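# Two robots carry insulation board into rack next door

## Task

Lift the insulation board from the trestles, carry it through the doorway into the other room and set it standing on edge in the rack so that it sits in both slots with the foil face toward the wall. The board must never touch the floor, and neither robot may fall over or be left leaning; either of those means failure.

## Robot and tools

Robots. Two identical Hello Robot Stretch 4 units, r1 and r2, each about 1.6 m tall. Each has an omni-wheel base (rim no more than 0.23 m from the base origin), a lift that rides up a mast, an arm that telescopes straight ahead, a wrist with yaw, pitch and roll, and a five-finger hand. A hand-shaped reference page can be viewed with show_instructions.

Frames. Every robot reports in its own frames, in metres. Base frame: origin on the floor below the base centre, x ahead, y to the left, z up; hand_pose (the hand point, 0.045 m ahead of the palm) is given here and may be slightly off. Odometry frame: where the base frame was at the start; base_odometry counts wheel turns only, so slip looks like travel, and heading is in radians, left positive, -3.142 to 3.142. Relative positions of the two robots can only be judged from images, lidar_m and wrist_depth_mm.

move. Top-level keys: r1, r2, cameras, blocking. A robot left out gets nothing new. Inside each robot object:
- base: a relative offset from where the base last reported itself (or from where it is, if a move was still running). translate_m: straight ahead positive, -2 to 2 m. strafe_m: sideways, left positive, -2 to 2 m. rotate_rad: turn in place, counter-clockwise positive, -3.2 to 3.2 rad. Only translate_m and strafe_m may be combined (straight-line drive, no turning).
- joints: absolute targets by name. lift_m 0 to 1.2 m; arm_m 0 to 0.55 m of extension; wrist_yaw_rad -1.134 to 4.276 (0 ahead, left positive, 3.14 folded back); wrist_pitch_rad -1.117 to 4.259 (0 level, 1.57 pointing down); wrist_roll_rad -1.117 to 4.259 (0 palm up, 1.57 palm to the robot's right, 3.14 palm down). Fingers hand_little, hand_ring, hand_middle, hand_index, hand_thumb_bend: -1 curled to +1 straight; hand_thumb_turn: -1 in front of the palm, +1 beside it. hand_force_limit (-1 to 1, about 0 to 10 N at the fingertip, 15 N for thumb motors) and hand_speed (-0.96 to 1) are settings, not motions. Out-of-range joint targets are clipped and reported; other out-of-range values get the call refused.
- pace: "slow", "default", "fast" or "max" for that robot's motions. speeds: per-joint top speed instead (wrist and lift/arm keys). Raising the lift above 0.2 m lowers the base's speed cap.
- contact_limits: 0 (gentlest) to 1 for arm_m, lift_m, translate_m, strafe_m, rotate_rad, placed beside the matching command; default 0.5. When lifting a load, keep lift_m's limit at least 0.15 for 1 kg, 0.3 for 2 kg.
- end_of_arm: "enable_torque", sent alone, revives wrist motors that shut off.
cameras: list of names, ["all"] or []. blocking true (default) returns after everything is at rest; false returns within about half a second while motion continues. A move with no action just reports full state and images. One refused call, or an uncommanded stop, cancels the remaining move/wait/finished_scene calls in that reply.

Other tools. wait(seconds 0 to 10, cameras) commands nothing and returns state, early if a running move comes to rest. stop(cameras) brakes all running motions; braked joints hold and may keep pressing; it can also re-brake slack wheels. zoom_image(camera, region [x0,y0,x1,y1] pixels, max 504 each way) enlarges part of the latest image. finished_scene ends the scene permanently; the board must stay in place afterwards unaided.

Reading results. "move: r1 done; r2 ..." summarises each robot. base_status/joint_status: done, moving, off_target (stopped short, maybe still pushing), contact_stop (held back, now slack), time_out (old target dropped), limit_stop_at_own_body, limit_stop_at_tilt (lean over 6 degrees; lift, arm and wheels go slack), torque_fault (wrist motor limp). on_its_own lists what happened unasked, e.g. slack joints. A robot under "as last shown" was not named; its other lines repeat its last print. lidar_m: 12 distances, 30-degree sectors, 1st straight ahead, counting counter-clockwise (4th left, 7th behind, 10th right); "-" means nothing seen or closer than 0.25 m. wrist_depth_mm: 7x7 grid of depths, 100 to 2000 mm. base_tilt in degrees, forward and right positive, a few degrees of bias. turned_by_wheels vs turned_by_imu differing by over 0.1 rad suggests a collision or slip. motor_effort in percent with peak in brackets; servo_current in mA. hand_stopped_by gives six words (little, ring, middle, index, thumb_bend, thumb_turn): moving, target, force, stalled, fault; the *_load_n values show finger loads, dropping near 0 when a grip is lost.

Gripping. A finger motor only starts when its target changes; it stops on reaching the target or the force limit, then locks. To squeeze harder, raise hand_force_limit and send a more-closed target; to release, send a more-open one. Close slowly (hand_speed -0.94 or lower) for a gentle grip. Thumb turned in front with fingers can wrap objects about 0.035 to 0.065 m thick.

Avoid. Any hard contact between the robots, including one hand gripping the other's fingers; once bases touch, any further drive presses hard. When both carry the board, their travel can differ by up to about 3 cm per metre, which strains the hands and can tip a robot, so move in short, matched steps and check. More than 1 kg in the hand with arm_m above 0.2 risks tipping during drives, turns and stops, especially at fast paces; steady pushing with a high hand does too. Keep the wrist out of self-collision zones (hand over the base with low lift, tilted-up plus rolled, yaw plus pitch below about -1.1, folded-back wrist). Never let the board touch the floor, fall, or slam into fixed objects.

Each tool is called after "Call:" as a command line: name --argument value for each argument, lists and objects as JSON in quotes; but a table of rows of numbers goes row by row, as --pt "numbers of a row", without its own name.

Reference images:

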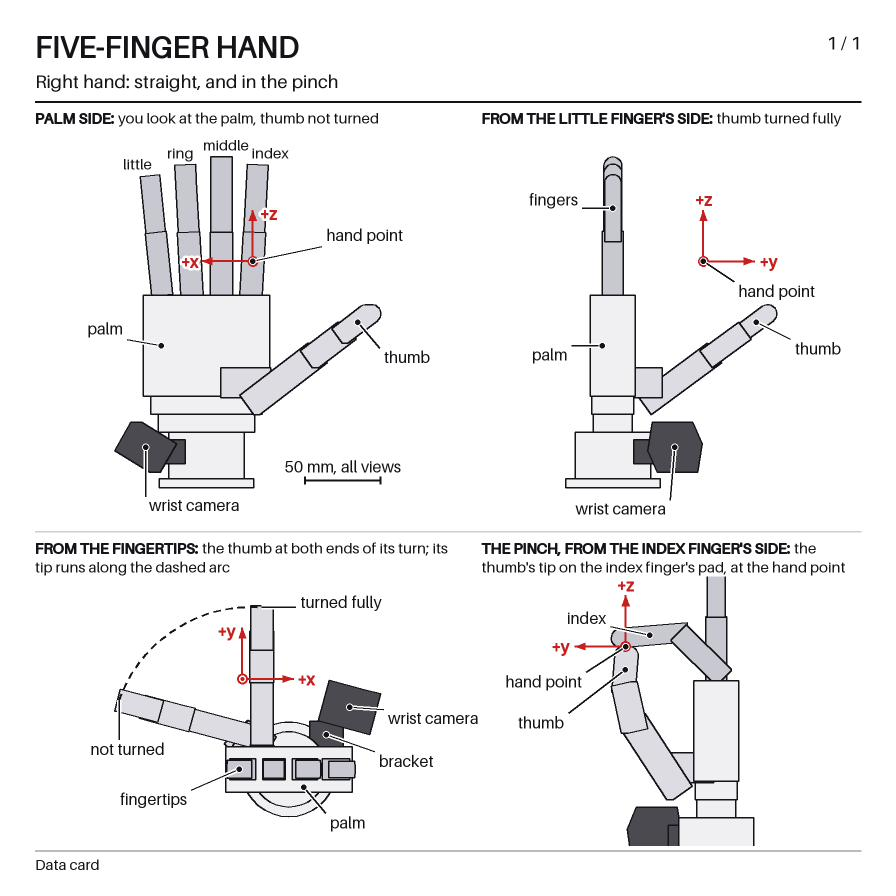

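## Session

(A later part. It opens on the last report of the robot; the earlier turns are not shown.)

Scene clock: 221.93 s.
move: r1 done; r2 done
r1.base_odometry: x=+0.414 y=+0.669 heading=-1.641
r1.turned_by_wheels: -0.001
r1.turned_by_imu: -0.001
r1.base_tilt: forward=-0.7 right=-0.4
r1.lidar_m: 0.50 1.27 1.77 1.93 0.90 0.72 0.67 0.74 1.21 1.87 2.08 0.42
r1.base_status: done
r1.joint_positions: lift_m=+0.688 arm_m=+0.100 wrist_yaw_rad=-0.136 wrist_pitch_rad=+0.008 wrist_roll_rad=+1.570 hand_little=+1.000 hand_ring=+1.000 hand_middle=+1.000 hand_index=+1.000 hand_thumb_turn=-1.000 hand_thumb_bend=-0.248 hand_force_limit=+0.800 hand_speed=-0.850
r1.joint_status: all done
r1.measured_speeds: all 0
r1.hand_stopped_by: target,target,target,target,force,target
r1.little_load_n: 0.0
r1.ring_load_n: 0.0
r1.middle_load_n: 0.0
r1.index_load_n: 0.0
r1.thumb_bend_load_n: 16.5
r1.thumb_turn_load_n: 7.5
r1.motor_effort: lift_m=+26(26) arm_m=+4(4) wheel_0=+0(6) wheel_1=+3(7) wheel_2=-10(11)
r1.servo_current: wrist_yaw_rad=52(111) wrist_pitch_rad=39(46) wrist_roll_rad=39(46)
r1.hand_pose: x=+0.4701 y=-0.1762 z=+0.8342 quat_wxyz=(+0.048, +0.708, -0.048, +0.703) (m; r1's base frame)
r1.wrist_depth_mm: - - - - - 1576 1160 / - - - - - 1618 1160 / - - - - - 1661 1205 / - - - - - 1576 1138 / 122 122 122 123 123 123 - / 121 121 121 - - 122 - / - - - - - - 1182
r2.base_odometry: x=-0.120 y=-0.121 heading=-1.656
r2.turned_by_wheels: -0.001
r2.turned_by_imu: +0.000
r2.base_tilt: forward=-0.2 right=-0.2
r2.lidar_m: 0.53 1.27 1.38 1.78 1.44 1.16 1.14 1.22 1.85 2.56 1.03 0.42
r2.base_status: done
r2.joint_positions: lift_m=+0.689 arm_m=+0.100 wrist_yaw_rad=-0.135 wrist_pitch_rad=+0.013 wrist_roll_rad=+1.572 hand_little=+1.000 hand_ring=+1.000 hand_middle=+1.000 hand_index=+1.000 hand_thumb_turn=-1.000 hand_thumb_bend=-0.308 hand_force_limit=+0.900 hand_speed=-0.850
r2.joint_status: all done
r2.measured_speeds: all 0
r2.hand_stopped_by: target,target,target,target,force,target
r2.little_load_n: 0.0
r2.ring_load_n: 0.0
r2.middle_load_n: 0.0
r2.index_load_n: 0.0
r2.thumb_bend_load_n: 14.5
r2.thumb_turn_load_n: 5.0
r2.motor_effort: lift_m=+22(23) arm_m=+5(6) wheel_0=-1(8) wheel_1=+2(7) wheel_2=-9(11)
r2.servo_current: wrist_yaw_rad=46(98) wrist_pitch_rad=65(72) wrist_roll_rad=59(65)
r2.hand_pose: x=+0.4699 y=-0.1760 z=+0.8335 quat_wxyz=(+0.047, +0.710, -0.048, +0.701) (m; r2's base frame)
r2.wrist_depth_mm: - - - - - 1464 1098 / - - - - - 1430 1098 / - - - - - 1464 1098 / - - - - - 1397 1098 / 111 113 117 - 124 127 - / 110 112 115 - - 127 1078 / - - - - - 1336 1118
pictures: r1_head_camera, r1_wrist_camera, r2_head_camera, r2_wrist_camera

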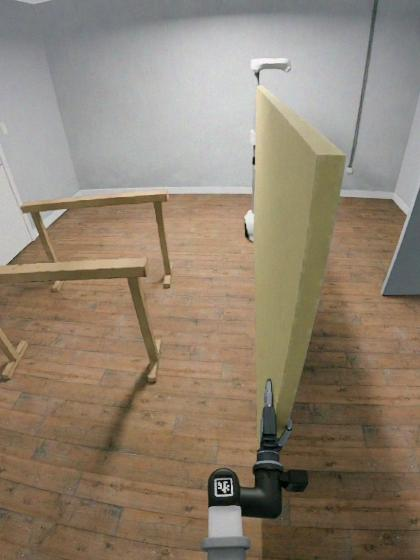

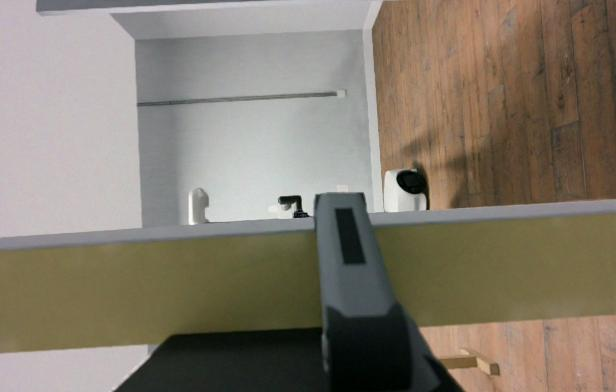

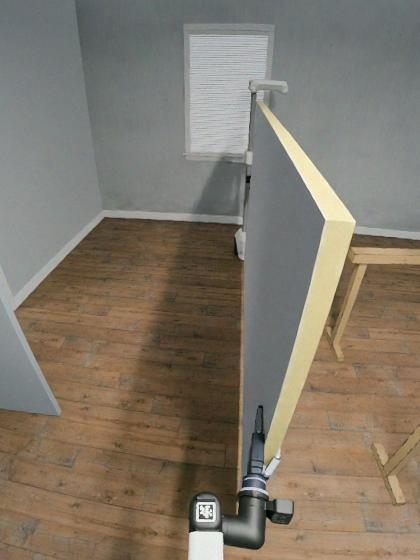

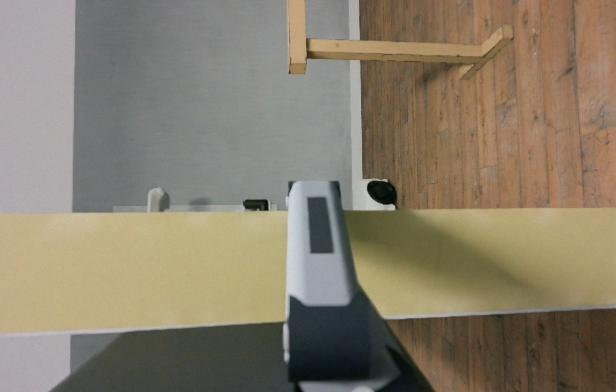

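Call:
move --r1 '{"base": {"translate_m": 0.0453, "strafe_m": 0.1479}, "joints": {"wrist_yaw_rad": -0.268}, "speeds": {"wrist_yaw_rad": 0.08}, "pace": "slow"}' --r2 '{"base": {"translate_m": 0.0453, "strafe_m": 0.1479}, "joints": {"wrist_yaw_rad": -0.268}, "speeds": {"wrist_yaw_rad": 0.08}, "pace": "slow"}'

Call:
move --r1 '{"base": {"translate_m": 0.0642, "strafe_m": 0.1408}, "joints": {"wrist_yaw_rad": -0.4}, "speeds": {"wrist_yaw_rad": 0.08}, "pace": "slow"}' --r2 '{"base": {"translate_m": 0.0642, "strafe_m": 0.1408}, "joints": {"wrist_yaw_rad": -0.4}, "speeds": {"wrist_yaw_rad": 0.08}, "pace": "slow"}' --cameras '["r1_head_camera", "r1_wrist_camera", "r2_head_camera", "r2_wrist_camera"]'

Scene clock: 226.57 s.
move: r1 done; r2 done
r1.base_odometry: x=+0.558 y=+0.614 heading=-1.642
r1.turned_by_wheels: +0.000
r1.turned_by_imu: -0.001
r1.base_tilt: forward=-0.6 right=-0.3
r1.lidar_m: 1.19 1.23 1.71 1.97 0.94 0.72 0.71 0.79 1.24 2.06 2.26 0.41
r1.base_status: done
r1.joint_positions: lift_m=+0.688 arm_m=+0.100 wrist_yaw_rad=-0.273 wrist_pitch_rad=+0.008 wrist_roll_rad=+1.570 hand_little=+1.000 hand_ring=+1.000 hand_middle=+1.000 hand_index=+1.000 hand_thumb_turn=-1.000 hand_thumb_bend=-0.247 hand_force_limit=+0.800 hand_speed=-0.850
r1.joint_status: all done
r1.measured_speeds: all 0
r1.hand_stopped_by: target,target,target,target,force,target
r1.little_load_n: 0.0
r1.ring_load_n: 0.0
r1.middle_load_n: 0.0
r1.index_load_n: 0.0
r1.thumb_bend_load_n: 17.0
r1.thumb_turn_load_n: 7.5
r1.motor_effort: lift_m=+26(26) arm_m=+4(4) wheel_0=+1(6) wheel_1=+2(8) wheel_2=-9(12)
r1.servo_current: wrist_yaw_rad=52(104) wrist_pitch_rad=33(52) wrist_roll_rad=39(46)
r1.hand_pose: x=+0.4440 y=-0.2018 z=+0.8341 quat_wxyz=(+0.096, +0.703, -0.096, +0.698) (m; r1's base frame)
r1.wrist_depth_mm: - - 1808 - - 1618 1160 / - - - - - 1618 1182 / - - - - - 1661 1182 / - - - - - 1576 1138 / 156 119 119 119 120 120 120 / 118 118 118 - - 119 - / - - - - - - 1182
r2.base_odometry: x=+0.024 y=-0.178 heading=-1.656
r2.turned_by_wheels: +0.000
r2.turned_by_imu: +0.001
r2.base_tilt: forward=+0.0 right=-0.1
r2.lidar_m: 2.56 1.14 1.34 1.63 1.50 1.17 1.14 1.27 1.90 2.72 1.13 0.40
r2.base_status: done
r2.joint_positions: lift_m=+0.689 arm_m=+0.100 wrist_yaw_rad=-0.272 wrist_pitch_rad=+0.013 wrist_roll_rad=+1.572 hand_little=+1.000 hand_ring=+1.000 hand_middle=+1.000 hand_index=+1.000 hand_thumb_turn=-1.000 hand_thumb_bend=-0.308 hand_force_limit=+0.900 hand_speed=-0.850
r2.joint_status: all done
r2.measured_speeds: all 0
r2.hand_stopped_by: target,target,target,target,force,target
r2.little_load_n: 0.0
r2.ring_load_n: 0.0
r2.middle_load_n: 0.0
r2.index_load_n: 0.0
r2.thumb_bend_load_n: 14.5
r2.thumb_turn_load_n: 5.5
r2.motor_effort: lift_m=+22(23) arm_m=+6(6) wheel_0=+1(6) wheel_1=+3(7) wheel_2=-9(12)
r2.servo_current: wrist_yaw_rad=52(85) wrist_pitch_rad=65(72) wrist_roll_rad=46(72)
r2.hand_pose: x=+0.4439 y=-0.2016 z=+0.8335 quat_wxyz=(+0.095, +0.705, -0.097, +0.696) (m; r2's base frame)
r2.wrist_depth_mm: - - - - - 1464 1098 / - - - - - 1464 1098 / - - - - - 1430 1098 / - - - - - 1366 1098 / 110 113 117 - 124 127 - / 109 112 114 - - 126 1060 / - - - - - 1308 1098
pictures: none

Scene clock: 229.40 s.
move: r1 done; r2 done
r1.base_odometry: x=+0.694 y=+0.540 heading=-1.642
r1.turned_by_wheels: +0.000
r1.turned_by_imu: +0.000
r1.base_tilt: forward=-0.6 right=-0.4
r1.lidar_m: 1.11 1.16 1.62 2.12 0.99 0.78 0.77 0.82 1.26 2.19 2.39 0.39
r1.base_status: done
r1.joint_positions: lift_m=+0.688 arm_m=+0.100 wrist_yaw_rad=-0.407 wrist_pitch_rad=+0.008 wrist_roll_rad=+1.570 hand_little=+1.000 hand_ring=+1.000 hand_middle=+1.000 hand_index=+1.000 hand_thumb_turn=-1.000 hand_thumb_bend=-0.247 hand_force_limit=+0.800 hand_speed=-0.850
r1.joint_status: all done
r1.measured_speeds: all 0
r1.hand_stopped_by: target,target,target,target,force,target
r1.little_load_n: 0.0
r1.ring_load_n: 0.0
r1.middle_load_n: 0.0
r1.index_load_n: 0.0
r1.thumb_bend_load_n: 17.5
r1.thumb_turn_load_n: 7.5
r1.motor_effort: lift_m=+26(26) arm_m=+4(4) wheel_0=+2(4) wheel_1=+3(8) wheel_2=-9(11)
r1.servo_current: wrist_yaw_rad=46(85) wrist_pitch_rad=46(46) wrist_roll_rad=33(39)
r1.hand_pose: x=+0.4156 y=-0.2231 z=+0.8341 quat_wxyz=(+0.142, +0.695, -0.143, +0.690) (m; r1's base frame)
r1.wrist_depth_mm: - - - - - 1618 1160 / - - - - - 1661 1160 / - - - - - 1661 1182 / - - - - - 1618 1138 / 116 116 116 - 116 116 116 / 114 115 115 - - 115 1078 / - - - - - - 1182
r2.base_odometry: x=+0.159 y=-0.254 heading=-1.656
r2.turned_by_wheels: +0.000
r2.turned_by_imu: +0.001
r2.base_tilt: forward=+0.1 right=-0.3
r2.lidar_m: 3.50 1.00 1.25 1.48 1.53 1.21 1.21 1.31 1.96 2.05 1.23 0.38
r2.base_status: done
r2.joint_positions: lift_m=+0.689 arm_m=+0.100 wrist_yaw_rad=-0.405 wrist_pitch_rad=+0.013 wrist_roll_rad=+1.572 hand_little=+1.000 hand_ring=+1.000 hand_middle=+1.000 hand_index=+1.000 hand_thumb_turn=-1.000 hand_thumb_bend=-0.308 hand_force_limit=+0.900 hand_speed=-0.850
r2.joint_status: all done
r2.measured_speeds: all 0
r2.hand_stopped_by: target,target,target,target,force,target
r2.little_load_n: 0.0
r2.ring_load_n: 0.0
r2.middle_load_n: 0.0
r2.index_load_n: 0.0
r2.thumb_bend_load_n: 15.0
r2.thumb_turn_load_n: 5.5
r2.motor_effort: lift_m=+22(23) arm_m=+5(6) wheel_0=+3(5) wheel_1=+2(7) wheel_2=-9(12)
r2.servo_current: wrist_yaw_rad=59(85) wrist_pitch_rad=59(65) wrist_roll_rad=52(72)
r2.hand_pose: x=+0.4156 y=-0.2228 z=+0.8335 quat_wxyz=(+0.141, +0.697, -0.144, +0.688) (m; r2's base frame)
r2.wrist_depth_mm: - - - - - 1499 1078 / - - - - - 1464 1098 / - - - - - 1499 1118 / - - - - - 1336 1098 / 110 113 116 - 124 127 - / 109 112 114 - - 126 1042 / - - - - - 1336 1098
pictures: r1_head_camera, r1_wrist_camera, r2_head_camera, r2_wrist_camera

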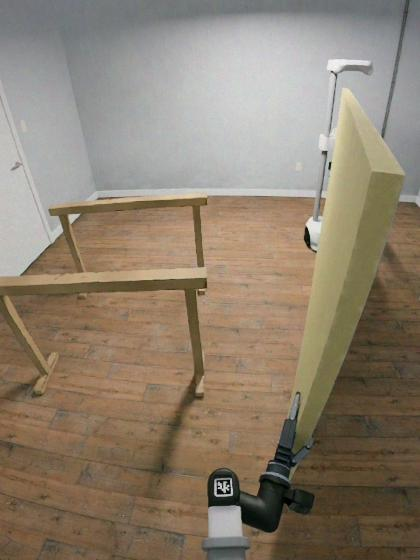

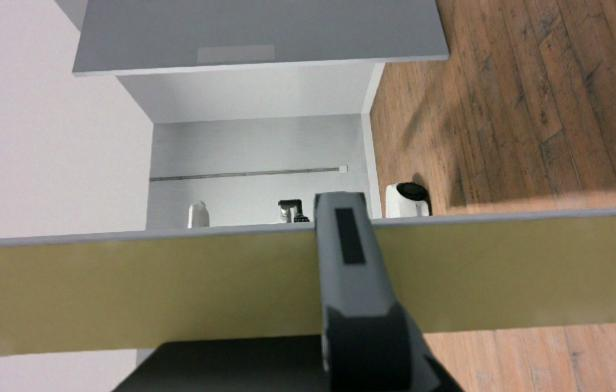

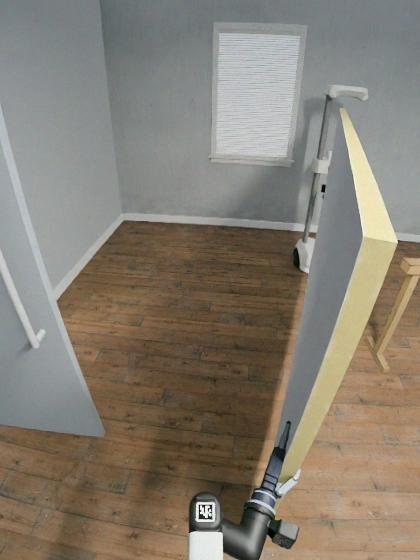

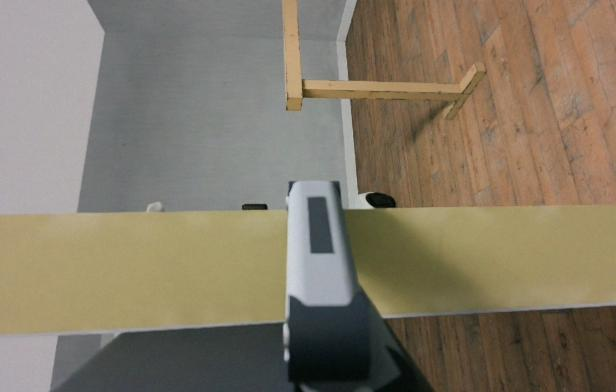

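Call:
move --r1 '{"base": {"translate_m": 0.076, "strafe_m": 0.1313}, "joints": {"wrist_yaw_rad": -0.538}, "speeds": {"wrist_yaw_rad": 0.08}, "pace": "slow"}' --r2 '{"base": {"translate_m": 0.080, "strafe_m": 0.1313}, "joints": {"wrist_yaw_rad": -0.538}, "speeds": {"wrist_yaw_rad": 0.08}, "pace": "slow"}'

Call:
move --r1 '{"base": {"translate_m": 0.095, "strafe_m": 0.1194}, "joints": {"wrist_yaw_rad": -0.67}, "speeds": {"wrist_yaw_rad": 0.08}, "pace": "slow"}' --r2 '{"base": {"translate_m": 0.096, "strafe_m": 0.1194}, "joints": {"wrist_yaw_rad": -0.67}, "speeds": {"wrist_yaw_rad": 0.08}, "pace": "slow"}' --cameras '["r1_head_camera", "r1_wrist_camera", "r2_head_camera", "r2_head_left_camera"]'

Scene clock: 234.67 s.
move: r1 done; r2 done
r1.base_odometry: x=+0.819 y=+0.455 heading=-1.642
r1.turned_by_wheels: +0.000
r1.turned_by_imu: -0.001
r1.base_tilt: forward=-0.6 right=-0.4
r1.lidar_m: 1.02 1.08 2.04 2.02 1.06 0.85 0.83 0.91 1.38 2.35 2.36 0.37
r1.base_status: done
r1.joint_positions: lift_m=+0.688 arm_m=+0.100 wrist_yaw_rad=-0.542 wrist_pitch_rad=+0.008 wrist_roll_rad=+1.570 hand_little=+1.000 hand_ring=+1.000 hand_middle=+1.000 hand_index=+1.000 hand_thumb_turn=-1.000 hand_thumb_bend=-0.247 hand_force_limit=+0.800 hand_speed=-0.850
r1.joint_status: all done
r1.measured_speeds: all 0
r1.hand_stopped_by: target,target,target,target,force,target
r1.little_load_n: 0.0
r1.ring_load_n: 0.0
r1.middle_load_n: 0.0
r1.index_load_n: 0.0
r1.thumb_bend_load_n: 17.0
r1.thumb_turn_load_n: 7.5
r1.motor_effort: lift_m=+26(26) arm_m=+4(4) wheel_0=+1(3) wheel_1=+3(7) wheel_2=-6(12)
r1.servo_current: wrist_yaw_rad=52(91) wrist_pitch_rad=39(52) wrist_roll_rad=33(46)
r1.hand_pose: x=+0.3843 y=-0.2405 z=+0.8341 quat_wxyz=(+0.189, +0.684, -0.190, +0.678) (m; r1's base frame)
r1.wrist_depth_mm: - - - - - 1661 1138 / - - - - - 1661 1182 / - - - - - 1661 1182 / - - - - - 1618 1160 / 116 116 116 - 117 116 117 / 115 115 116 - - 116 1078 / 1576 - - - - - 1205
r2.base_odometry: x=+0.283 y=-0.345 heading=-1.657
r2.turned_by_wheels: +0.000
r2.turned_by_imu: +0.001
r2.base_tilt: forward=+0.1 right=-0.3
r2.lidar_m: 3.43 0.87 1.13 1.35 1.46 1.30 1.27 1.39 2.06 1.73 1.32 0.37
r2.base_status: done
r2.joint_positions: lift_m=+0.689 arm_m=+0.100 wrist_yaw_rad=-0.541 wrist_pitch_rad=+0.013 wrist_roll_rad=+1.572 hand_little=+1.000 hand_ring=+1.000 hand_middle=+1.000 hand_index=+1.000 hand_thumb_turn=-1.000 hand_thumb_bend=-0.308 hand_force_limit=+0.900 hand_speed=-0.850
r2.joint_status: all done
r2.measured_speeds: all 0
r2.hand_stopped_by: target,target,target,target,force,target
r2.little_load_n: 0.0
r2.ring_load_n: 0.0
r2.middle_load_n: 0.0
r2.index_load_n: 0.0
r2.thumb_bend_load_n: 14.5
r2.thumb_turn_load_n: 5.5
r2.motor_effort: lift_m=+22(23) arm_m=+5(6) wheel_0=+1(4) wheel_1=+2(7) wheel_2=-6(11)
r2.servo_current: wrist_yaw_rad=46(72) wrist_pitch_rad=65(72) wrist_roll_rad=52(72)
r2.hand_pose: x=+0.3843 y=-0.2403 z=+0.8335 quat_wxyz=(+0.187, +0.686, -0.190, +0.677) (m; r2's base frame)
r2.wrist_depth_mm: - - - - - 1464 1060 / - - - - - 1464 1078 / - - - - - 1430 1060 / - - - - - 1397 1098 / 111 113 116 - 124 127 - / 110 112 114 - - 127 1042 / - - - - - 1308 1098
pictures: none

Scene clock: 237.47 s.
move: r1 done; r2 done
r1.base_odometry: x=+0.932 y=+0.352 heading=-1.642
r1.turned_by_wheels: +0.000
r1.turned_by_imu: +0.000
r1.base_tilt: forward=-0.6 right=-0.4
r1.lidar_m: 0.95 0.99 1.92 1.90 1.16 0.91 0.92 1.01 1.54 2.45 2.39 0.37
r1.base_status: done
r1.joint_positions: lift_m=+0.688 arm_m=+0.100 wrist_yaw_rad=-0.675 wrist_pitch_rad=+0.008 wrist_roll_rad=+1.570 hand_little=+1.000 hand_ring=+1.000 hand_middle=+1.000 hand_index=+1.000 hand_thumb_turn=-1.000 hand_thumb_bend=-0.247 hand_force_limit=+0.800 hand_speed=-0.850
r1.joint_status: all done
r1.measured_speeds: all 0
r1.hand_stopped_by: target,target,target,target,force,target
r1.little_load_n: 0.0
r1.ring_load_n: 0.0
r1.middle_load_n: 0.0
r1.index_load_n: 0.0
r1.thumb_bend_load_n: 16.5
r1.thumb_turn_load_n: 7.5
r1.motor_effort: lift_m=+26(26) arm_m=+4(4) wheel_0=+4(5) wheel_1=+2(7) wheel_2=-6(9)
r1.servo_current: wrist_yaw_rad=59(78) wrist_pitch_rad=46(46) wrist_roll_rad=39(46)
r1.hand_pose: x=+0.3514 y=-0.2534 z=+0.8341 quat_wxyz=(+0.233, +0.670, -0.235, +0.664) (m; r1's base frame)
r1.wrist_depth_mm: - - - - - 1576 1160 / - - - - - 1661 1160 / - - - - - 1661 1182 / - - - - - 1618 1138 / 116 116 116 - 117 116 117 / 115 115 115 - - 116 1078 / - - - - - - 1182
r2.base_odometry: x=+0.394 y=-0.451 heading=-1.657
r2.turned_by_wheels: +0.000
r2.turned_by_imu: +0.001
r2.base_tilt: forward=-0.1 right=-0.3
r2.lidar_m: 3.34 0.71 1.01 1.22 1.32 1.38 1.35 1.46 2.20 1.41 1.40 0.36
r2.base_status: done
r2.joint_positions: lift_m=+0.689 arm_m=+0.100 wrist_yaw_rad=-0.673 wrist_pitch_rad=+0.013 wrist_roll_rad=+1.572 hand_little=+1.000 hand_ring=+1.000 hand_middle=+1.000 hand_index=+1.000 hand_thumb_turn=-1.000 hand_thumb_bend=-0.308 hand_force_limit=+0.900 hand_speed=-0.850
r2.joint_status: all done
r2.measured_speeds: all 0
r2.hand_stopped_by: target,target,target,target,force,target
r2.little_load_n: 0.0
r2.ring_load_n: 0.0
r2.middle_load_n: 0.0
r2.index_load_n: 0.0
r2.thumb_bend_load_n: 15.0
r2.thumb_turn_load_n: 5.5
r2.motor_effort: lift_m=+22(23) arm_m=+5(6) wheel_0=+3(7) wheel_1=+2(7) wheel_2=-7(9)
r2.servo_current: wrist_yaw_rad=72(91) wrist_pitch_rad=65(72) wrist_roll_rad=59(65)
r2.hand_pose: x=+0.3515 y=-0.2532 z=+0.8335 quat_wxyz=(+0.232, +0.672, -0.235, +0.663) (m; r2's base frame)
r2.wrist_depth_mm: - - - - - 1464 1078 / - - - - - 1464 1078 / - - - - - 1464 1078 / - - - - - 1281 1098 / 110 113 116 - 124 127 - / 109 112 115 - - 126 1078 / - - - - - 1308 1098
pictures: r1_head_camera, r1_wrist_camera, r2_head_camera, r2_head_left_camera

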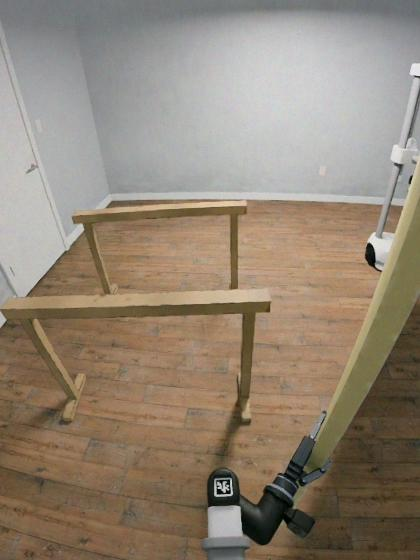

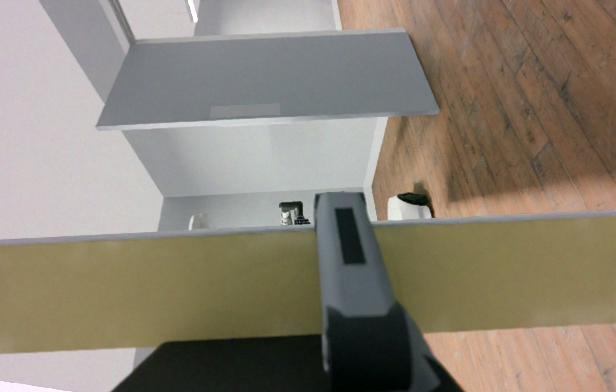

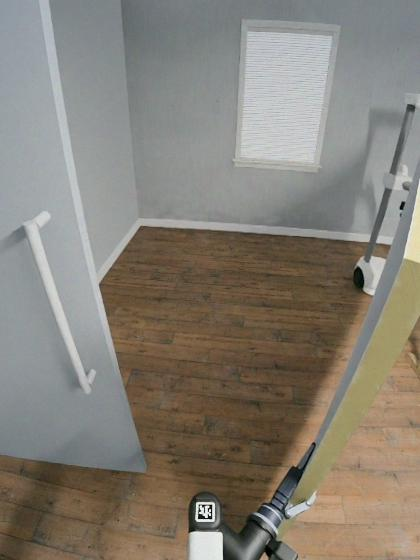

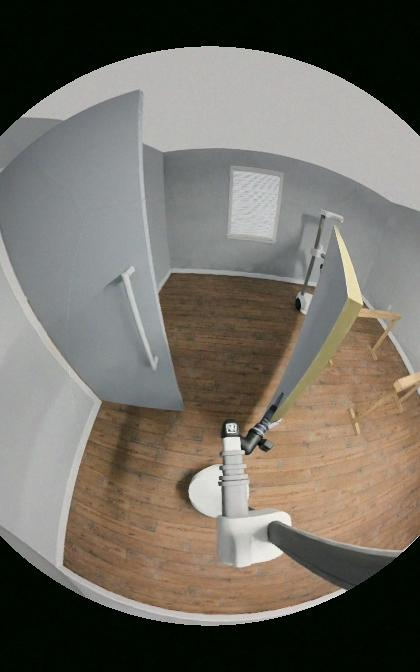

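Call:
move --r1 '{"base": {"translate_m": -0.127, "strafe_m": 0.083}, "pace": "slow"}' --r2 '{"base": {"translate_m": 0.123, "strafe_m": -0.083}, "pace": "slow"}'

Scene clock: 241.80 s.
move: r1 done; r2 done
r1.base_odometry: x=+1.024 y=+0.473 heading=-1.642
r1.turned_by_wheels: +0.000
r1.turned_by_imu: +0.000
r1.base_tilt: forward=-0.6 right=-0.4
r1.lidar_m: 1.02 1.13 1.85 1.83 1.00 0.80 0.78 0.86 1.25 2.53 2.52 0.36
r1.base_status: done
r1.joint_positions: lift_m=+0.688 arm_m=+0.100 wrist_yaw_rad=-0.675 wrist_pitch_rad=+0.008 wrist_roll_rad=+1.570 hand_little=+1.000 hand_ring=+1.000 hand_middle=+1.000 hand_index=+1.000 hand_thumb_turn=-1.000 hand_thumb_bend=-0.247 hand_force_limit=+0.800 hand_speed=-0.850
r1.joint_status: not commanded
r1.measured_speeds: all 0
r1.hand_stopped_by: target,target,target,target,force,target
r1.little_load_n: 0.0
r1.ring_load_n: 0.0
r1.middle_load_n: 0.0
r1.index_load_n: 0.0
r1.thumb_bend_load_n: 16.5
r1.thumb_turn_load_n: 7.5
r1.motor_effort: lift_m=+26(26) arm_m=+4(4) wheel_0=-2(4) wheel_1=+3(5) wheel_2=+1(6)
r1.servo_current: wrist_yaw_rad=65(65) wrist_pitch_rad=46(46) wrist_roll_rad=39(46)
r1.hand_pose: x=+0.3514 y=-0.2534 z=+0.8341 quat_wxyz=(+0.233, +0.670, -0.235, +0.664) (m; r1's base frame)
r1.wrist_depth_mm: - - - - - 1618 1160 / - - - - - 1661 1160 / - - - - - 1661 1182 / - - - - - 1576 1160 / 117 117 117 - 118 117 117 / 116 116 116 - - 116 1060 / 1863 - - - - - 1182
r2.base_odometry: x=+0.300 y=-0.566 heading=-1.657
r2.turned_by_wheels: +0.000
r2.turned_by_imu: +0.002
r2.base_tilt: forward=+0.0 right=-0.4
r2.lidar_m: 3.22 0.66 0.83 1.28 1.40 1.49 1.47 1.61 2.42 1.30 1.70 0.35
r2.base_status: done
r2.joint_positions: lift_m=+0.689 arm_m=+0.100 wrist_yaw_rad=-0.673 wrist_pitch_rad=+0.013 wrist_roll_rad=+1.572 hand_little=+1.000 hand_ring=+1.000 hand_middle=+1.000 hand_index=+1.000 hand_thumb_turn=-1.000 hand_thumb_bend=-0.308 hand_force_limit=+0.900 hand_speed=-0.850
r2.joint_status: not commanded
r2.measured_speeds: all 0
r2.hand_stopped_by: target,target,target,target,force,target
r2.little_load_n: 0.0
r2.ring_load_n: 0.5
r2.middle_load_n: 0.0
r2.index_load_n: 0.5
r2.thumb_bend_load_n: 14.5
r2.thumb_turn_load_n: 5.5
r2.motor_effort: lift_m=+22(23) arm_m=+5(6) wheel_0=+3(12) wheel_1=-2(4) wheel_2=-3(11)
r2.servo_current: wrist_yaw_rad=72(91) wrist_pitch_rad=65(72) wrist_roll_rad=59(65)
r2.hand_pose: x=+0.3515 y=-0.2532 z=+0.8335 quat_wxyz=(+0.232, +0.672, -0.235, +0.663) (m; r2's base frame)
r2.wrist_depth_mm: - - - - - 1499 1098 / - - - - - 1499 1098 / - - - - - 1499 1098 / - - - - - 1397 1118 / 111 114 117 - 124 127 - / 110 113 115 - - 127 1078 / - - - - - 1308 1098
pictures: none

Call:
move --r1 '{"base": {"translate_m": -0.125, "strafe_m": 0.083}, "pace": "slow"}' --r2 '{"base": {"translate_m": 0.123, "strafe_m": -0.083}, "pace": "slow"}'

Call:
move --r1 '{"base": {"translate_m": -0.125, "strafe_m": 0.083}, "pace": "slow"}' --r2 '{"base": {"translate_m": 0.123, "strafe_m": -0.083}, "pace": "slow"}' --cameras '["r1_head_camera", "r1_wrist_camera", "r2_head_camera", "r2_wrist_camera"]'

Scene clock: 245.10 s.
move: r1 done; r2 done
r1.base_odometry: x=+1.115 y=+0.592 heading=-1.642
r1.turned_by_wheels: +0.000
r1.turned_by_imu: +0.000
r1.base_tilt: forward=-0.7 right=-0.4
r1.lidar_m: 1.19 1.27 1.79 1.73 0.83 0.66 0.64 0.72 1.07 2.59 2.68 0.36
r1.base_status: done
r1.joint_positions: lift_m=+0.688 arm_m=+0.100 wrist_yaw_rad=-0.675 wrist_pitch_rad=+0.008 wrist_roll_rad=+1.570 hand_little=+1.000 hand_ring=+1.000 hand_middle=+1.000 hand_index=+1.000 hand_thumb_turn=-1.000 hand_thumb_bend=-0.247 hand_force_limit=+0.800 hand_speed=-0.850
r1.joint_status: not commanded
r1.measured_speeds: all 0
r1.hand_stopped_by: target,target,target,target,force,target
r1.little_load_n: 0.0
r1.ring_load_n: 0.0
r1.middle_load_n: 0.0
r1.index_load_n: 0.0
r1.thumb_bend_load_n: 16.5
r1.thumb_turn_load_n: 7.5
r1.motor_effort: lift_m=+26(26) arm_m=+4(4) wheel_0=-3(7) wheel_1=+3(5) wheel_2=+2(6)
r1.servo_current: wrist_yaw_rad=46(65) wrist_pitch_rad=39(52) wrist_roll_rad=39(46)
r1.hand_pose: x=+0.3514 y=-0.2534 z=+0.8341 quat_wxyz=(+0.233, +0.670, -0.235, +0.664) (m; r1's base frame)
r1.wrist_depth_mm: - - - - - 1618 1138 / - - - - - 1661 1160 / - - - - - 1661 1182 / - - - - - 1618 1182 / 118 118 118 - 118 117 118 / 116 117 116 - - 117 1078 / - - - - - - 1205
r2.base_odometry: x=+0.207 y=-0.681 heading=-1.657
r2.turned_by_wheels: +0.000
r2.turned_by_imu: +0.001
r2.base_tilt: forward=+0.0 right=-0.4
r2.lidar_m: 3.08 0.64 0.63 1.35 1.46 1.64 1.60 1.74 2.63 1.18 1.56 0.36
r2.base_status: done
r2.joint_positions: lift_m=+0.689 arm_m=+0.100 wrist_yaw_rad=-0.673 wrist_pitch_rad=+0.013 wrist_roll_rad=+1.572 hand_little=+1.000 hand_ring=+1.000 hand_middle=+1.000 hand_index=+1.000 hand_thumb_turn=-1.000 hand_thumb_bend=-0.308 hand_force_limit=+0.900 hand_speed=-0.850
r2.joint_status: not commanded
r2.measured_speeds: all 0
r2.hand_stopped_by: target,target,target,target,force,target
r2.little_load_n: 0.0
r2.ring_load_n: 0.0
r2.middle_load_n: 0.0
r2.index_load_n: 0.0
r2.thumb_bend_load_n: 14.5
r2.thumb_turn_load_n: 5.5
r2.motor_effort: lift_m=+22(22) arm_m=+6(6) wheel_0=+0(11) wheel_1=-3(4) wheel_2=-2(9)
r2.servo_current: wrist_yaw_rad=46(78) wrist_pitch_rad=59(65) wrist_roll_rad=52(65)
r2.hand_pose: x=+0.3516 y=-0.2532 z=+0.8335 quat_wxyz=(+0.232, +0.672, -0.235, +0.663) (m; r2's base frame)
r2.wrist_depth_mm: - - - - - 1537 1118 / - - - - - 1430 1078 / - - - - - 1499 1118 / - - - - - 1430 1098 / 111 114 117 - 125 128 - / 111 113 116 - - 127 1042 / - - - - - 1336 1098
pictures: none

Scene clock: 247.77 s.
move: r1 done; r2 done
r1.base_odometry: x=+1.207 y=+0.710 heading=-1.642
r1.turned_by_wheels: +0.000
r1.turned_by_imu: +0.000
r1.base_tilt: forward=-0.7 right=-0.4
r1.lidar_m: 1.33 1.39 1.72 1.39 0.65 0.50 0.49 0.58 0.85 2.68 2.83 0.35
r1.base_status: done
r1.joint_positions: lift_m=+0.688 arm_m=+0.100 wrist_yaw_rad=-0.673 wrist_pitch_rad=+0.008 wrist_roll_rad=+1.570 hand_little=+1.000 hand_ring=+1.000 hand_middle=+1.000 hand_index=+1.000 hand_thumb_turn=-1.000 hand_thumb_bend=-0.247 hand_force_limit=+0.800 hand_speed=-0.850
r1.joint_status: not commanded
r1.measured_speeds: all 0
r1.hand_stopped_by: target,target,target,target,force,target
r1.little_load_n: 0.0
r1.ring_load_n: 0.0
r1.middle_load_n: 0.0
r1.index_load_n: 0.0
r1.thumb_bend_load_n: 16.0
r1.thumb_turn_load_n: 7.0
r1.motor_effort: lift_m=+26(26) arm_m=+4(4) wheel_0=-3(8) wheel_1=+2(5) wheel_2=+2(7)
r1.servo_current: wrist_yaw_rad=59(59) wrist_pitch_rad=39(52) wrist_roll_rad=39(46)
r1.hand_pose: x=+0.3518 y=-0.2533 z=+0.8341 quat_wxyz=(+0.233, +0.670, -0.234, +0.665) (m; r1's base frame)
r1.wrist_depth_mm: - - - - - 1618 1160 / - - - - - 1661 1182 / - - - - - 1661 1182 / - - - - - 1618 1160 / 118 118 118 - 118 118 118 / 116 117 117 - - 117 1078 / - - - - - - 1255
r2.base_odometry: x=+0.114 y=-0.796 heading=-1.658
r2.turned_by_wheels: +0.000
r2.turned_by_imu: +0.000
r2.base_tilt: forward=-0.1 right=-0.3
r2.lidar_m: 2.97 1.79 0.61 1.41 1.53 1.75 1.73 1.89 2.83 1.10 1.41 0.35
r2.base_status: done
r2.joint_positions: lift_m=+0.689 arm_m=+0.100 wrist_yaw_rad=-0.673 wrist_pitch_rad=+0.013 wrist_roll_rad=+1.572 hand_little=+1.000 hand_ring=+1.000 hand_middle=+1.000 hand_index=+1.000 hand_thumb_turn=-1.000 hand_thumb_bend=-0.308 hand_force_limit=+0.900 hand_speed=-0.850
r2.joint_status: not commanded
r2.measured_speeds: all 0
r2.hand_stopped_by: target,target,target,target,force,target
r2.little_load_n: 0.0
r2.ring_load_n: 0.0
r2.middle_load_n: 0.0
r2.index_load_n: 0.0
r2.thumb_bend_load_n: 14.5
r2.thumb_turn_load_n: 6.0
r2.motor_effort: lift_m=+22(23) arm_m=+6(6) wheel_0=+0(6) wheel_1=-3(4) wheel_2=-2(7)
r2.servo_current: wrist_yaw_rad=46(72) wrist_pitch_rad=65(72) wrist_roll_rad=46(65)
r2.hand_pose: x=+0.3516 y=-0.2532 z=+0.8335 quat_wxyz=(+0.232, +0.672, -0.235, +0.663) (m; r2's base frame)
r2.wrist_depth_mm: - - - - - 1430 1138 / - - - - - 1537 1118 / - - - - - 1499 1098 / - - - - - 1397 1098 / 112 114 118 - 125 127 - / 111 113 116 - - 127 1060 / - - - - - 1366 1078
pictures: r1_head_camera, r1_wrist_camera, r2_head_camera, r2_wrist_camera

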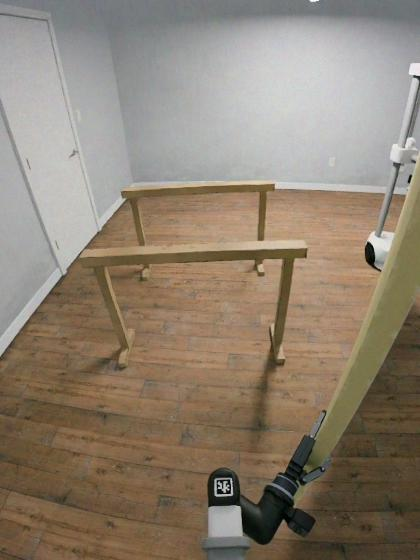

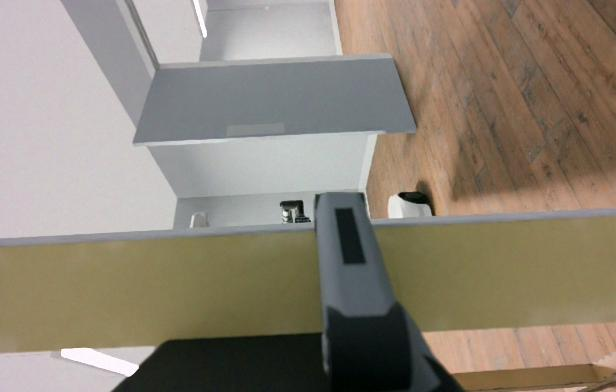

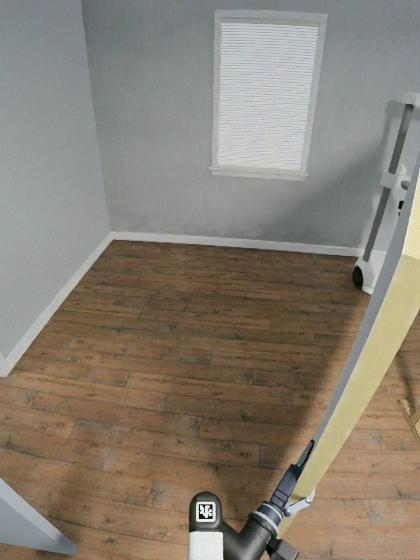

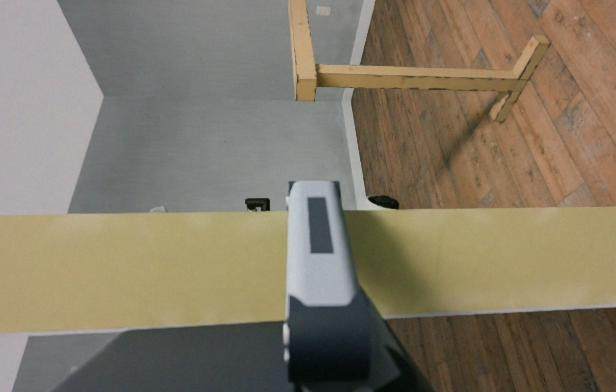

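Call:
move --r1 '{"base": {"translate_m": 0.1107, "strafe_m": 0.1054}, "joints": {"wrist_yaw_rad": -0.805}, "speeds": {"wrist_yaw_rad": 0.08}, "pace": "slow"}' --r2 '{"base": {"translate_m": 0.1117, "strafe_m": 0.1054}, "joints": {"wrist_yaw_rad": -0.805}, "speeds": {"wrist_yaw_rad": 0.08}, "pace": "slow"}'

Call:
move --r1 '{"base": {"translate_m": -0.136, "strafe_m": 0.119}, "pace": "slow"}' --r2 '{"base": {"translate_m": 0.136, "strafe_m": -0.119}, "pace": "slow"}'

Call:
move --r1 '{"base": {"translate_m": 0.1235, "strafe_m": 0.0898}, "joints": {"wrist_yaw_rad": -0.937}, "speeds": {"wrist_yaw_rad": 0.08}, "pace": "slow"}' --r2 '{"base": {"translate_m": 0.1245, "strafe_m": 0.0898}, "joints": {"wrist_yaw_rad": -0.937}, "speeds": {"wrist_yaw_rad": 0.08}, "pace": "slow"}' --cameras '["r1_head_camera", "r1_wrist_camera", "r2_head_camera", "r2_wrist_camera"]'

Scene clock: 252.60 s.
move: r1 done; r2 done
r1.base_odometry: x=+1.304 y=+0.592 heading=-1.642
r1.turned_by_wheels: +0.000
r1.turned_by_imu: -0.001
r1.base_tilt: forward=-0.7 right=-0.5
r1.lidar_m: 1.21 1.26 1.59 1.58 0.77 0.63 0.58 0.67 0.96 2.77 2.51 0.33
r1.base_status: done
r1.joint_positions: lift_m=+0.688 arm_m=+0.100 wrist_yaw_rad=-0.807 wrist_pitch_rad=+0.008 wrist_roll_rad=+1.570 hand_little=+1.000 hand_ring=+1.000 hand_middle=+1.000 hand_index=+1.000 hand_thumb_turn=-1.000 hand_thumb_bend=-0.247 hand_force_limit=+0.800 hand_speed=-0.850
r1.joint_status: all done
r1.measured_speeds: all 0
r1.hand_stopped_by: target,target,target,target,force,target
r1.little_load_n: 0.0
r1.ring_load_n: 0.0
r1.middle_load_n: 0.0
r1.index_load_n: 0.0
r1.thumb_bend_load_n: 16.0
r1.thumb_turn_load_n: 7.5
r1.motor_effort: lift_m=+26(26) arm_m=+4(4) wheel_0=+0(6) wheel_1=+2(8) wheel_2=-4(7)
r1.servo_current: wrist_yaw_rad=39(111) wrist_pitch_rad=39(52) wrist_roll_rad=46(46)
r1.hand_pose: x=+0.3173 y=-0.2618 z=+0.8341 quat_wxyz=(+0.277, +0.653, -0.278, +0.648) (m; r1's base frame)
r1.wrist_depth_mm: - - - - - 1618 1160 / - - - - - 1661 1182 / - - - - - 1661 1182 / - - - - - 1661 1160 / 117 117 117 - 118 117 117 / 116 116 116 - - 116 1078 / - - - - - - 1182
r2.base_odometry: x=+0.209 y=-0.917 heading=-1.658
r2.turned_by_wheels: +0.000
r2.turned_by_imu: +0.001
r2.base_tilt: forward=+0.0 right=-0.2
r2.lidar_m: 2.86 1.68 0.47 0.93 1.42 1.86 1.83 2.01 2.99 1.21 1.43 0.33
r2.base_status: done
r2.joint_positions: lift_m=+0.689 arm_m=+0.100 wrist_yaw_rad=-0.805 wrist_pitch_rad=+0.013 wrist_roll_rad=+1.572 hand_little=+1.000 hand_ring=+1.000 hand_middle=+1.000 hand_index=+1.000 hand_thumb_turn=-1.000 hand_thumb_bend=-0.308 hand_force_limit=+0.900 hand_speed=-0.850
r2.joint_status: all done
r2.measured_speeds: all 0
r2.hand_stopped_by: target,target,target,target,force,target
r2.little_load_n: 0.0
r2.ring_load_n: 0.0
r2.middle_load_n: 0.5
r2.index_load_n: 0.5
r2.thumb_bend_load_n: 14.5
r2.thumb_turn_load_n: 5.5
r2.motor_effort: lift_m=+22(23) arm_m=+5(6) wheel_0=+2(7) wheel_1=+2(6) wheel_2=-4(7)
r2.servo_current: wrist_yaw_rad=39(91) wrist_pitch_rad=59(65) wrist_roll_rad=52(72)
r2.hand_pose: x=+0.3176 y=-0.2616 z=+0.8335 quat_wxyz=(+0.275, +0.655, -0.279, +0.647) (m; r2's base frame)
r2.wrist_depth_mm: - - - - - 1499 1118 / - - - - - 1537 1098 / - - - - - 1499 1118 / - - - - - 1336 1138 / 111 114 117 - 124 127 - / 110 113 115 - - 126 1078 / - - - - - 1336 1098
pictures: none

Scene clock: 255.63 s.
move: r1 done; r2 done
r1.base_odometry: x=+1.432 y=+0.720 heading=-1.642
r1.turned_by_wheels: +0.000
r1.turned_by_imu: +0.001
r1.base_tilt: forward=-0.7 right=-0.4
r1.lidar_m: 1.36 1.42 1.48 1.23 0.60 0.45 0.46 0.50 0.79 2.87 2.49 0.34
r1.base_status: done
r1.joint_positions: lift_m=+0.688 arm_m=+0.100 wrist_yaw_rad=-0.807 wrist_pitch_rad=+0.008 wrist_roll_rad=+1.570 hand_little=+1.000 hand_ring=+1.000 hand_middle=+1.000 hand_index=+1.000 hand_thumb_turn=-1.000 hand_thumb_bend=-0.247 hand_force_limit=+0.800 hand_speed=-0.850
r1.joint_status: not commanded
r1.measured_speeds: all 0
r1.hand_stopped_by: target,target,target,target,force,target
r1.little_load_n: 0.0
r1.ring_load_n: 0.0
r1.middle_load_n: 0.0
r1.index_load_n: 0.0
r1.thumb_bend_load_n: 16.0
r1.thumb_turn_load_n: 7.5
r1.motor_effort: lift_m=+26(26) arm_m=+4(4) wheel_0=-1(5) wheel_1=+2(5) wheel_2=+1(5)
r1.servo_current: wrist_yaw_rad=46(65) wrist_pitch_rad=39(52) wrist_roll_rad=39(46)
r1.hand_pose: x=+0.3173 y=-0.2618 z=+0.8341 quat_wxyz=(+0.277, +0.653, -0.278, +0.648) (m; r1's base frame)
r1.wrist_depth_mm: - - - - - 1618 1160 / - - - - - 1661 1160 / - - - - - 1661 1182 / - - - - - 1661 1160 / 117 117 117 - 118 117 117 / 116 116 116 - - 116 1078 / - - - - - - 1160
r2.base_odometry: x=+0.079 y=-1.042 heading=-1.658
r2.turned_by_wheels: +0.000
r2.turned_by_imu: +0.001
r2.base_tilt: forward=+0.0 right=-0.3
r2.lidar_m: 2.72 1.80 1.63 0.53 1.51 2.02 1.98 2.15 3.01 1.11 1.24 0.34
r2.base_status: done
r2.joint_positions: lift_m=+0.689 arm_m=+0.100 wrist_yaw_rad=-0.805 wrist_pitch_rad=+0.013 wrist_roll_rad=+1.572 hand_little=+1.000 hand_ring=+1.000 hand_middle=+1.000 hand_index=+1.000 hand_thumb_turn=-1.000 hand_thumb_bend=-0.308 hand_force_limit=+0.900 hand_speed=-0.850
r2.joint_status: not commanded
r2.measured_speeds: all 0
r2.hand_stopped_by: target,target,target,target,force,target
r2.little_load_n: 0.0
r2.ring_load_n: 0.0
r2.middle_load_n: 0.5
r2.index_load_n: 0.0
r2.thumb_bend_load_n: 14.5
r2.thumb_turn_load_n: 6.0
r2.motor_effort: lift_m=+22(23) arm_m=+5(6) wheel_0=+4(11) wheel_1=-1(4) wheel_2=-4(9)
r2.servo_current: wrist_yaw_rad=33(78) wrist_pitch_rad=59(72) wrist_roll_rad=46(72)
r2.hand_pose: x=+0.3175 y=-0.2616 z=+0.8335 quat_wxyz=(+0.275, +0.655, -0.279, +0.647) (m; r2's base frame)
r2.wrist_depth_mm: - - - - - 1537 1042 / - - - - - 1464 1060 / - - - - - 1464 1118 / - - - - - 1366 1098 / 111 114 117 - 125 127 - / 110 113 115 - - 127 1060 / - - - - - 1366 1098
pictures: none

Scene clock: 258.37 s.
move: r1 done; r2 done
r1.base_odometry: x=+1.513 y=+0.590 heading=-1.642
r1.turned_by_wheels: +0.000
r1.turned_by_imu: +0.000
r1.base_tilt: forward=-0.7 right=-0.4
r1.lidar_m: 1.21 1.26 1.39 1.39 0.72 0.56 0.57 0.62 0.97 2.97 0.59 0.32
r1.base_status: done
r1.joint_positions: lift_m=+0.688 arm_m=+0.100 wrist_yaw_rad=-0.942 wrist_pitch_rad=+0.008 wrist_roll_rad=+1.570 hand_little=+1.000 hand_ring=+1.000 hand_middle=+1.000 hand_index=+1.000 hand_thumb_turn=-1.000 hand_thumb_bend=-0.247 hand_force_limit=+0.800 hand_speed=-0.850
r1.joint_status: all done
r1.measured_speeds: all 0
r1.hand_stopped_by: target,target,target,target,force,target
r1.little_load_n: 0.0
r1.ring_load_n: 0.0
r1.middle_load_n: 0.0
r1.index_load_n: 0.0
r1.thumb_bend_load_n: 15.5
r1.thumb_turn_load_n: 7.5
r1.motor_effort: lift_m=+26(26) arm_m=+4(4) wheel_0=+6(7) wheel_1=+2(7) wheel_2=-5(8)
r1.servo_current: wrist_yaw_rad=59(111) wrist_pitch_rad=33(46) wrist_roll_rad=33(46)
r1.hand_pose: x=+0.2815 y=-0.2657 z=+0.8341 quat_wxyz=(+0.320, +0.633, -0.322, +0.627) (m; r1's base frame)
r1.wrist_depth_mm: - - - - - 1618 1160 / - - - - - 1618 1182 / - - - - - 1708 1182 / - - - - - 1708 1160 / 116 116 116 - 117 116 116 / 115 115 115 - - 115 116 / - - - - - - 1255
r2.base_odometry: x=+0.158 y=-1.173 heading=-1.658
r2.turned_by_wheels: +0.000
r2.turned_by_imu: +0.002
r2.base_tilt: forward=-0.1 right=-0.2
r2.lidar_m: 2.61 1.69 1.49 0.44 1.40 2.12 2.09 2.27 1.23 1.23 0.55 0.32
r2.base_status: done
r2.joint_positions: lift_m=+0.689 arm_m=+0.100 wrist_yaw_rad=-0.939 wrist_pitch_rad=+0.013 wrist_roll_rad=+1.572 hand_little=+1.000 hand_ring=+1.000 hand_middle=+1.000 hand_index=+1.000 hand_thumb_turn=-1.000 hand_thumb_bend=-0.308 hand_force_limit=+0.900 hand_speed=-0.850
r2.joint_status: all done
r2.measured_speeds: all 0
r2.hand_stopped_by: target,target,target,target,force,target
r2.little_load_n: 0.0
r2.ring_load_n: 0.0
r2.middle_load_n: 0.0
r2.index_load_n: 0.5
r2.thumb_bend_load_n: 15.5
r2.thumb_turn_load_n: 6.0
r2.motor_effort: lift_m=+22(23) arm_m=+6(6) wheel_0=+6(9) wheel_1=+1(7) wheel_2=-4(9)
r2.servo_current: wrist_yaw_rad=46(111) wrist_pitch_rad=59(65) wrist_roll_rad=39(65)
r2.hand_pose: x=+0.2821 y=-0.2655 z=+0.8335 quat_wxyz=(+0.318, +0.634, -0.322, +0.627) (m; r2's base frame)
r2.wrist_depth_mm: - - - - - 1464 1098 / - - - - - 1499 1060 / - - - - - 1537 1138 / - - - - 1921 1336 1098 / 111 113 117 - 124 127 - / 110 112 115 - - 126 1060 / - - - - - 1336 1118
pictures: r1_head_camera, r1_wrist_camera, r2_head_camera, r2_wrist_camera

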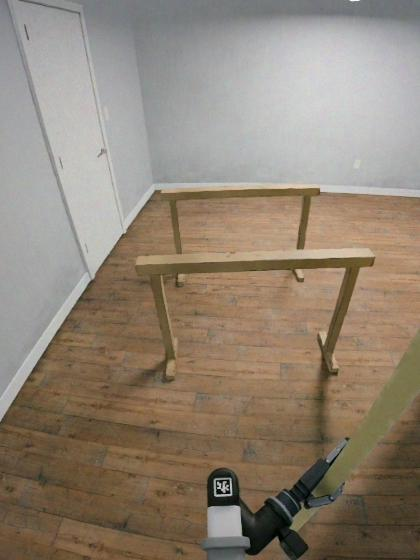

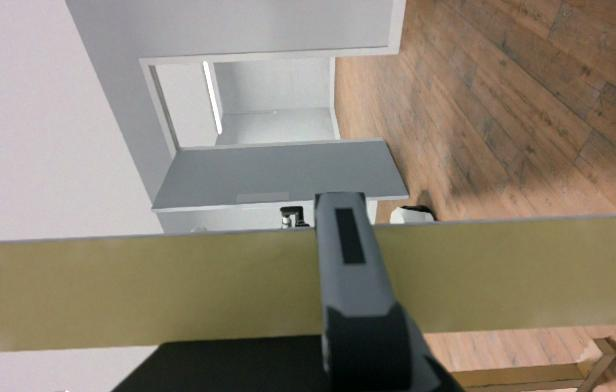

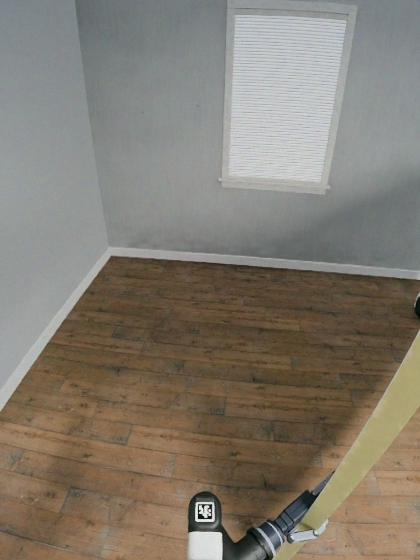

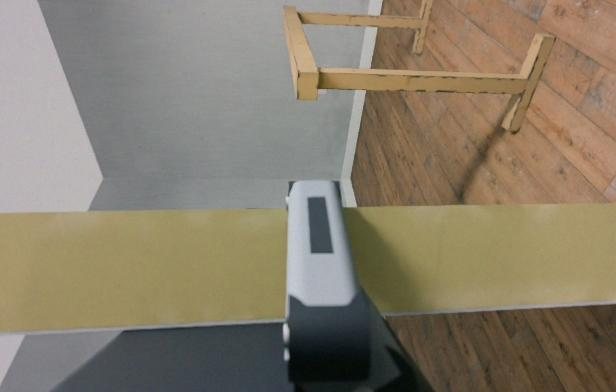

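Call:
move --r1 '{"base": {"translate_m": 0.1355, "strafe_m": 0.0693}, "joints": {"wrist_yaw_rad": -1.07}, "speeds": {"wrist_yaw_rad": 0.08}, "pace": "slow"}' --r2 '{"base": {"translate_m": 0.1365, "strafe_m": 0.0693}, "joints": {"wrist_yaw_rad": -1.07}, "speeds": {"wrist_yaw_rad": 0.08}, "pace": "slow"}' --cameras '["r2_head_left_camera"]'

Scene clock: 265.37 s.
move: r1 done; r2 done
r1.base_odometry: x=+1.573 y=+0.451 heading=-1.641
r1.turned_by_wheels: +0.001
r1.turned_by_imu: +0.000
r1.base_tilt: forward=-0.7 right=-0.5
r1.lidar_m: 1.08 1.63 1.31 1.28 0.86 0.69 0.67 0.76 1.20 3.07 0.29 0.28
r1.base_status: done
r1.joint_positions: lift_m=+0.688 arm_m=+0.100 wrist_yaw_rad=-1.078 wrist_pitch_rad=+0.008 wrist_roll_rad=+1.570 hand_little=+1.000 hand_ring=+1.000 hand_middle=+1.000 hand_index=+1.000 hand_thumb_turn=-1.000 hand_thumb_bend=-0.247 hand_force_limit=+0.800 hand_speed=-0.850
r1.joint_status: all done
r1.measured_speeds: all 0
r1.hand_stopped_by: target,target,target,target,force,target
r1.little_load_n: 0.0
r1.ring_load_n: 0.0
r1.middle_load_n: 0.0
r1.index_load_n: 0.0
r1.thumb_bend_load_n: 16.5
r1.thumb_turn_load_n: 8.5
r1.motor_effort: lift_m=+26(26) arm_m=+4(4) wheel_0=+13(15) wheel_1=+1(7) wheel_2=-4(9)
r1.servo_current: wrist_yaw_rad=52(85) wrist_pitch_rad=46(46) wrist_roll_rad=33(46)
r1.hand_pose: x=+0.2454 y=-0.2647 z=+0.8341 quat_wxyz=(+0.362, +0.609, -0.364, +0.604) (m; r1's base frame)
r1.wrist_depth_mm: - - - - - 1618 1160 / - - - - - 1618 1182 / - - - - - 1661 1182 / - - - - - 1708 1138 / 108 108 108 108 108 108 - / 106 106 107 107 - 107 - / - - - - - - 1229
r2.base_odometry: x=+0.215 y=-1.315 heading=-1.657
r2.turned_by_wheels: +0.001
r2.turned_by_imu: +0.003
r2.base_tilt: forward=+0.0 right=-0.3
r2.lidar_m: 2.50 1.58 1.33 0.49 0.39 1.99 2.22 2.43 1.33 1.46 0.32 0.30
r2.base_status: done
r2.joint_positions: lift_m=+0.689 arm_m=+0.100 wrist_yaw_rad=-1.074 wrist_pitch_rad=+0.013 wrist_roll_rad=+1.572 hand_little=+1.000 hand_ring=+1.000 hand_middle=+1.000 hand_index=+1.000 hand_thumb_turn=-1.000 hand_thumb_bend=-0.307 hand_force_limit=+0.900 hand_speed=-0.850
r2.joint_status: all done
r2.measured_speeds: all 0
r2.hand_stopped_by: target,target,target,target,force,target
r2.little_load_n: 0.0
r2.ring_load_n: 0.5
r2.middle_load_n: 0.5
r2.index_load_n: 0.5
r2.thumb_bend_load_n: 16.0
r2.thumb_turn_load_n: 6.5
r2.motor_effort: lift_m=+22(23) arm_m=+6(6) wheel_0=+13(16) wheel_1=+1(6) wheel_2=-4(8)
r2.servo_current: wrist_yaw_rad=20(85) wrist_pitch_rad=65(65) wrist_roll_rad=46(65)
r2.hand_pose: x=+0.2462 y=-0.2646 z=+0.8335 quat_wxyz=(+0.359, +0.611, -0.364, +0.604) (m; r2's base frame)
r2.wrist_depth_mm: - - - - - 1499 1138 / - - - - - 1464 1118 / - - - - - 1464 1098 / - - - - 1921 1308 1098 / 110 113 116 - 123 126 - / 109 112 114 - - 125 1042 / - - - - - 1366 1118
pictures: r2_head_left_camera

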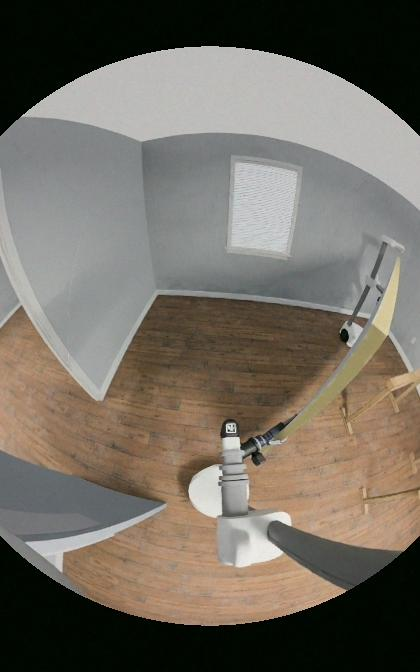

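Call:
move --r1 '{"base": {"translate_m": -0.0065, "strafe_m": 0.012}, "pace": "slow"}'

Scene clock: 266.93 s.
move: r1 done
r1.base_odometry: x=+1.585 y=+0.456 heading=-1.641
r1.turned_by_wheels: +0.000
r1.turned_by_imu: +0.000
r1.base_tilt: forward=-0.7 right=-0.3
r1.lidar_m: 1.08 1.62 1.31 1.29 0.85 0.68 0.66 0.75 1.14 3.06 0.33 0.29
r1.base_status: done
r1.joint_positions: lift_m=+0.688 arm_m=+0.100 wrist_yaw_rad=-1.074 wrist_pitch_rad=+0.008 wrist_roll_rad=+1.570 hand_little=+1.000 hand_ring=+1.000 hand_middle=+1.000 hand_index=+1.000 hand_thumb_turn=-1.000 hand_thumb_bend=-0.247 hand_force_limit=+0.800 hand_speed=-0.850
r1.joint_status: not commanded
r1.measured_speeds: all 0
r1.hand_stopped_by: target,target,target,target,force,target
r1.little_load_n: 0.0
r1.ring_load_n: 0.0
r1.middle_load_n: 0.0
r1.index_load_n: 0.0
r1.thumb_bend_load_n: 16.5
r1.thumb_turn_load_n: 8.5
r1.motor_effort: lift_m=+26(26) arm_m=+4(4) wheel_0=-4(10) wheel_1=+3(5) wheel_2=+2(5)
r1.servo_current: wrist_yaw_rad=46(65) wrist_pitch_rad=39(46) wrist_roll_rad=39(39)
r1.hand_pose: x=+0.2464 y=-0.2648 z=+0.8341 quat_wxyz=(+0.361, +0.610, -0.363, +0.605) (m; r1's base frame)
r1.wrist_depth_mm: - - - - - 1661 1182 / - - - - - 1661 1182 / - - - - - 1708 1205 / - - - - - 1756 1160 / 110 110 110 110 110 109 - / 108 108 108 108 - 108 - / - - - - - - 1255
r2: as last shown
r2.base_odometry: x=+0.215 y=-1.315 heading=-1.658
r2.turned_by_wheels: -0.001
r2.turned_by_imu: -0.001
r2.base_tilt: forward=+0.1 right=-0.3
r2.lidar_m: 2.49 1.55 1.36 0.48 0.40 1.99 2.23 2.42 1.34 1.47 0.35 0.30
r2.joint_positions: lift_m=+0.689 arm_m=+0.100 wrist_yaw_rad=-1.073 wrist_pitch_rad=+0.013 wrist_roll_rad=+1.572 hand_little=+1.000 hand_ring=+1.000 hand_middle=+1.000 hand_index=+1.000 hand_thumb_turn=-1.000 hand_thumb_bend=-0.307 hand_force_limit=+0.900 hand_speed=-0.850
r2.ring_load_n: 0.0
r2.middle_load_n: 0.0
r2.index_load_n: 0.0
r2.thumb_bend_load_n: 14.5
r2.thumb_turn_load_n: 6.0
r2.motor_effort: lift_m=+22(22) arm_m=+6(6) wheel_0=+1(13) wheel_1=+0(1) wheel_2=-3(5)
r2.servo_current: wrist_yaw_rad=59(65) wrist_pitch_rad=59(65) wrist_roll_rad=52(65)
r2.hand_pose: x=+0.2466 y=-0.2647 z=+0.8335 quat_wxyz=(+0.359, +0.611, -0.364, +0.604) (m; r2's base frame)
r2.wrist_depth_mm: - - - - - 1499 1078 / - - - - - 1464 1118 / - - - - - 1537 1098 / - - - - - 1397 1138 / 112 114 117 - 124 127 - / 110 113 115 - - 127 1060 / - - - - - 1336 1118
pictures: none


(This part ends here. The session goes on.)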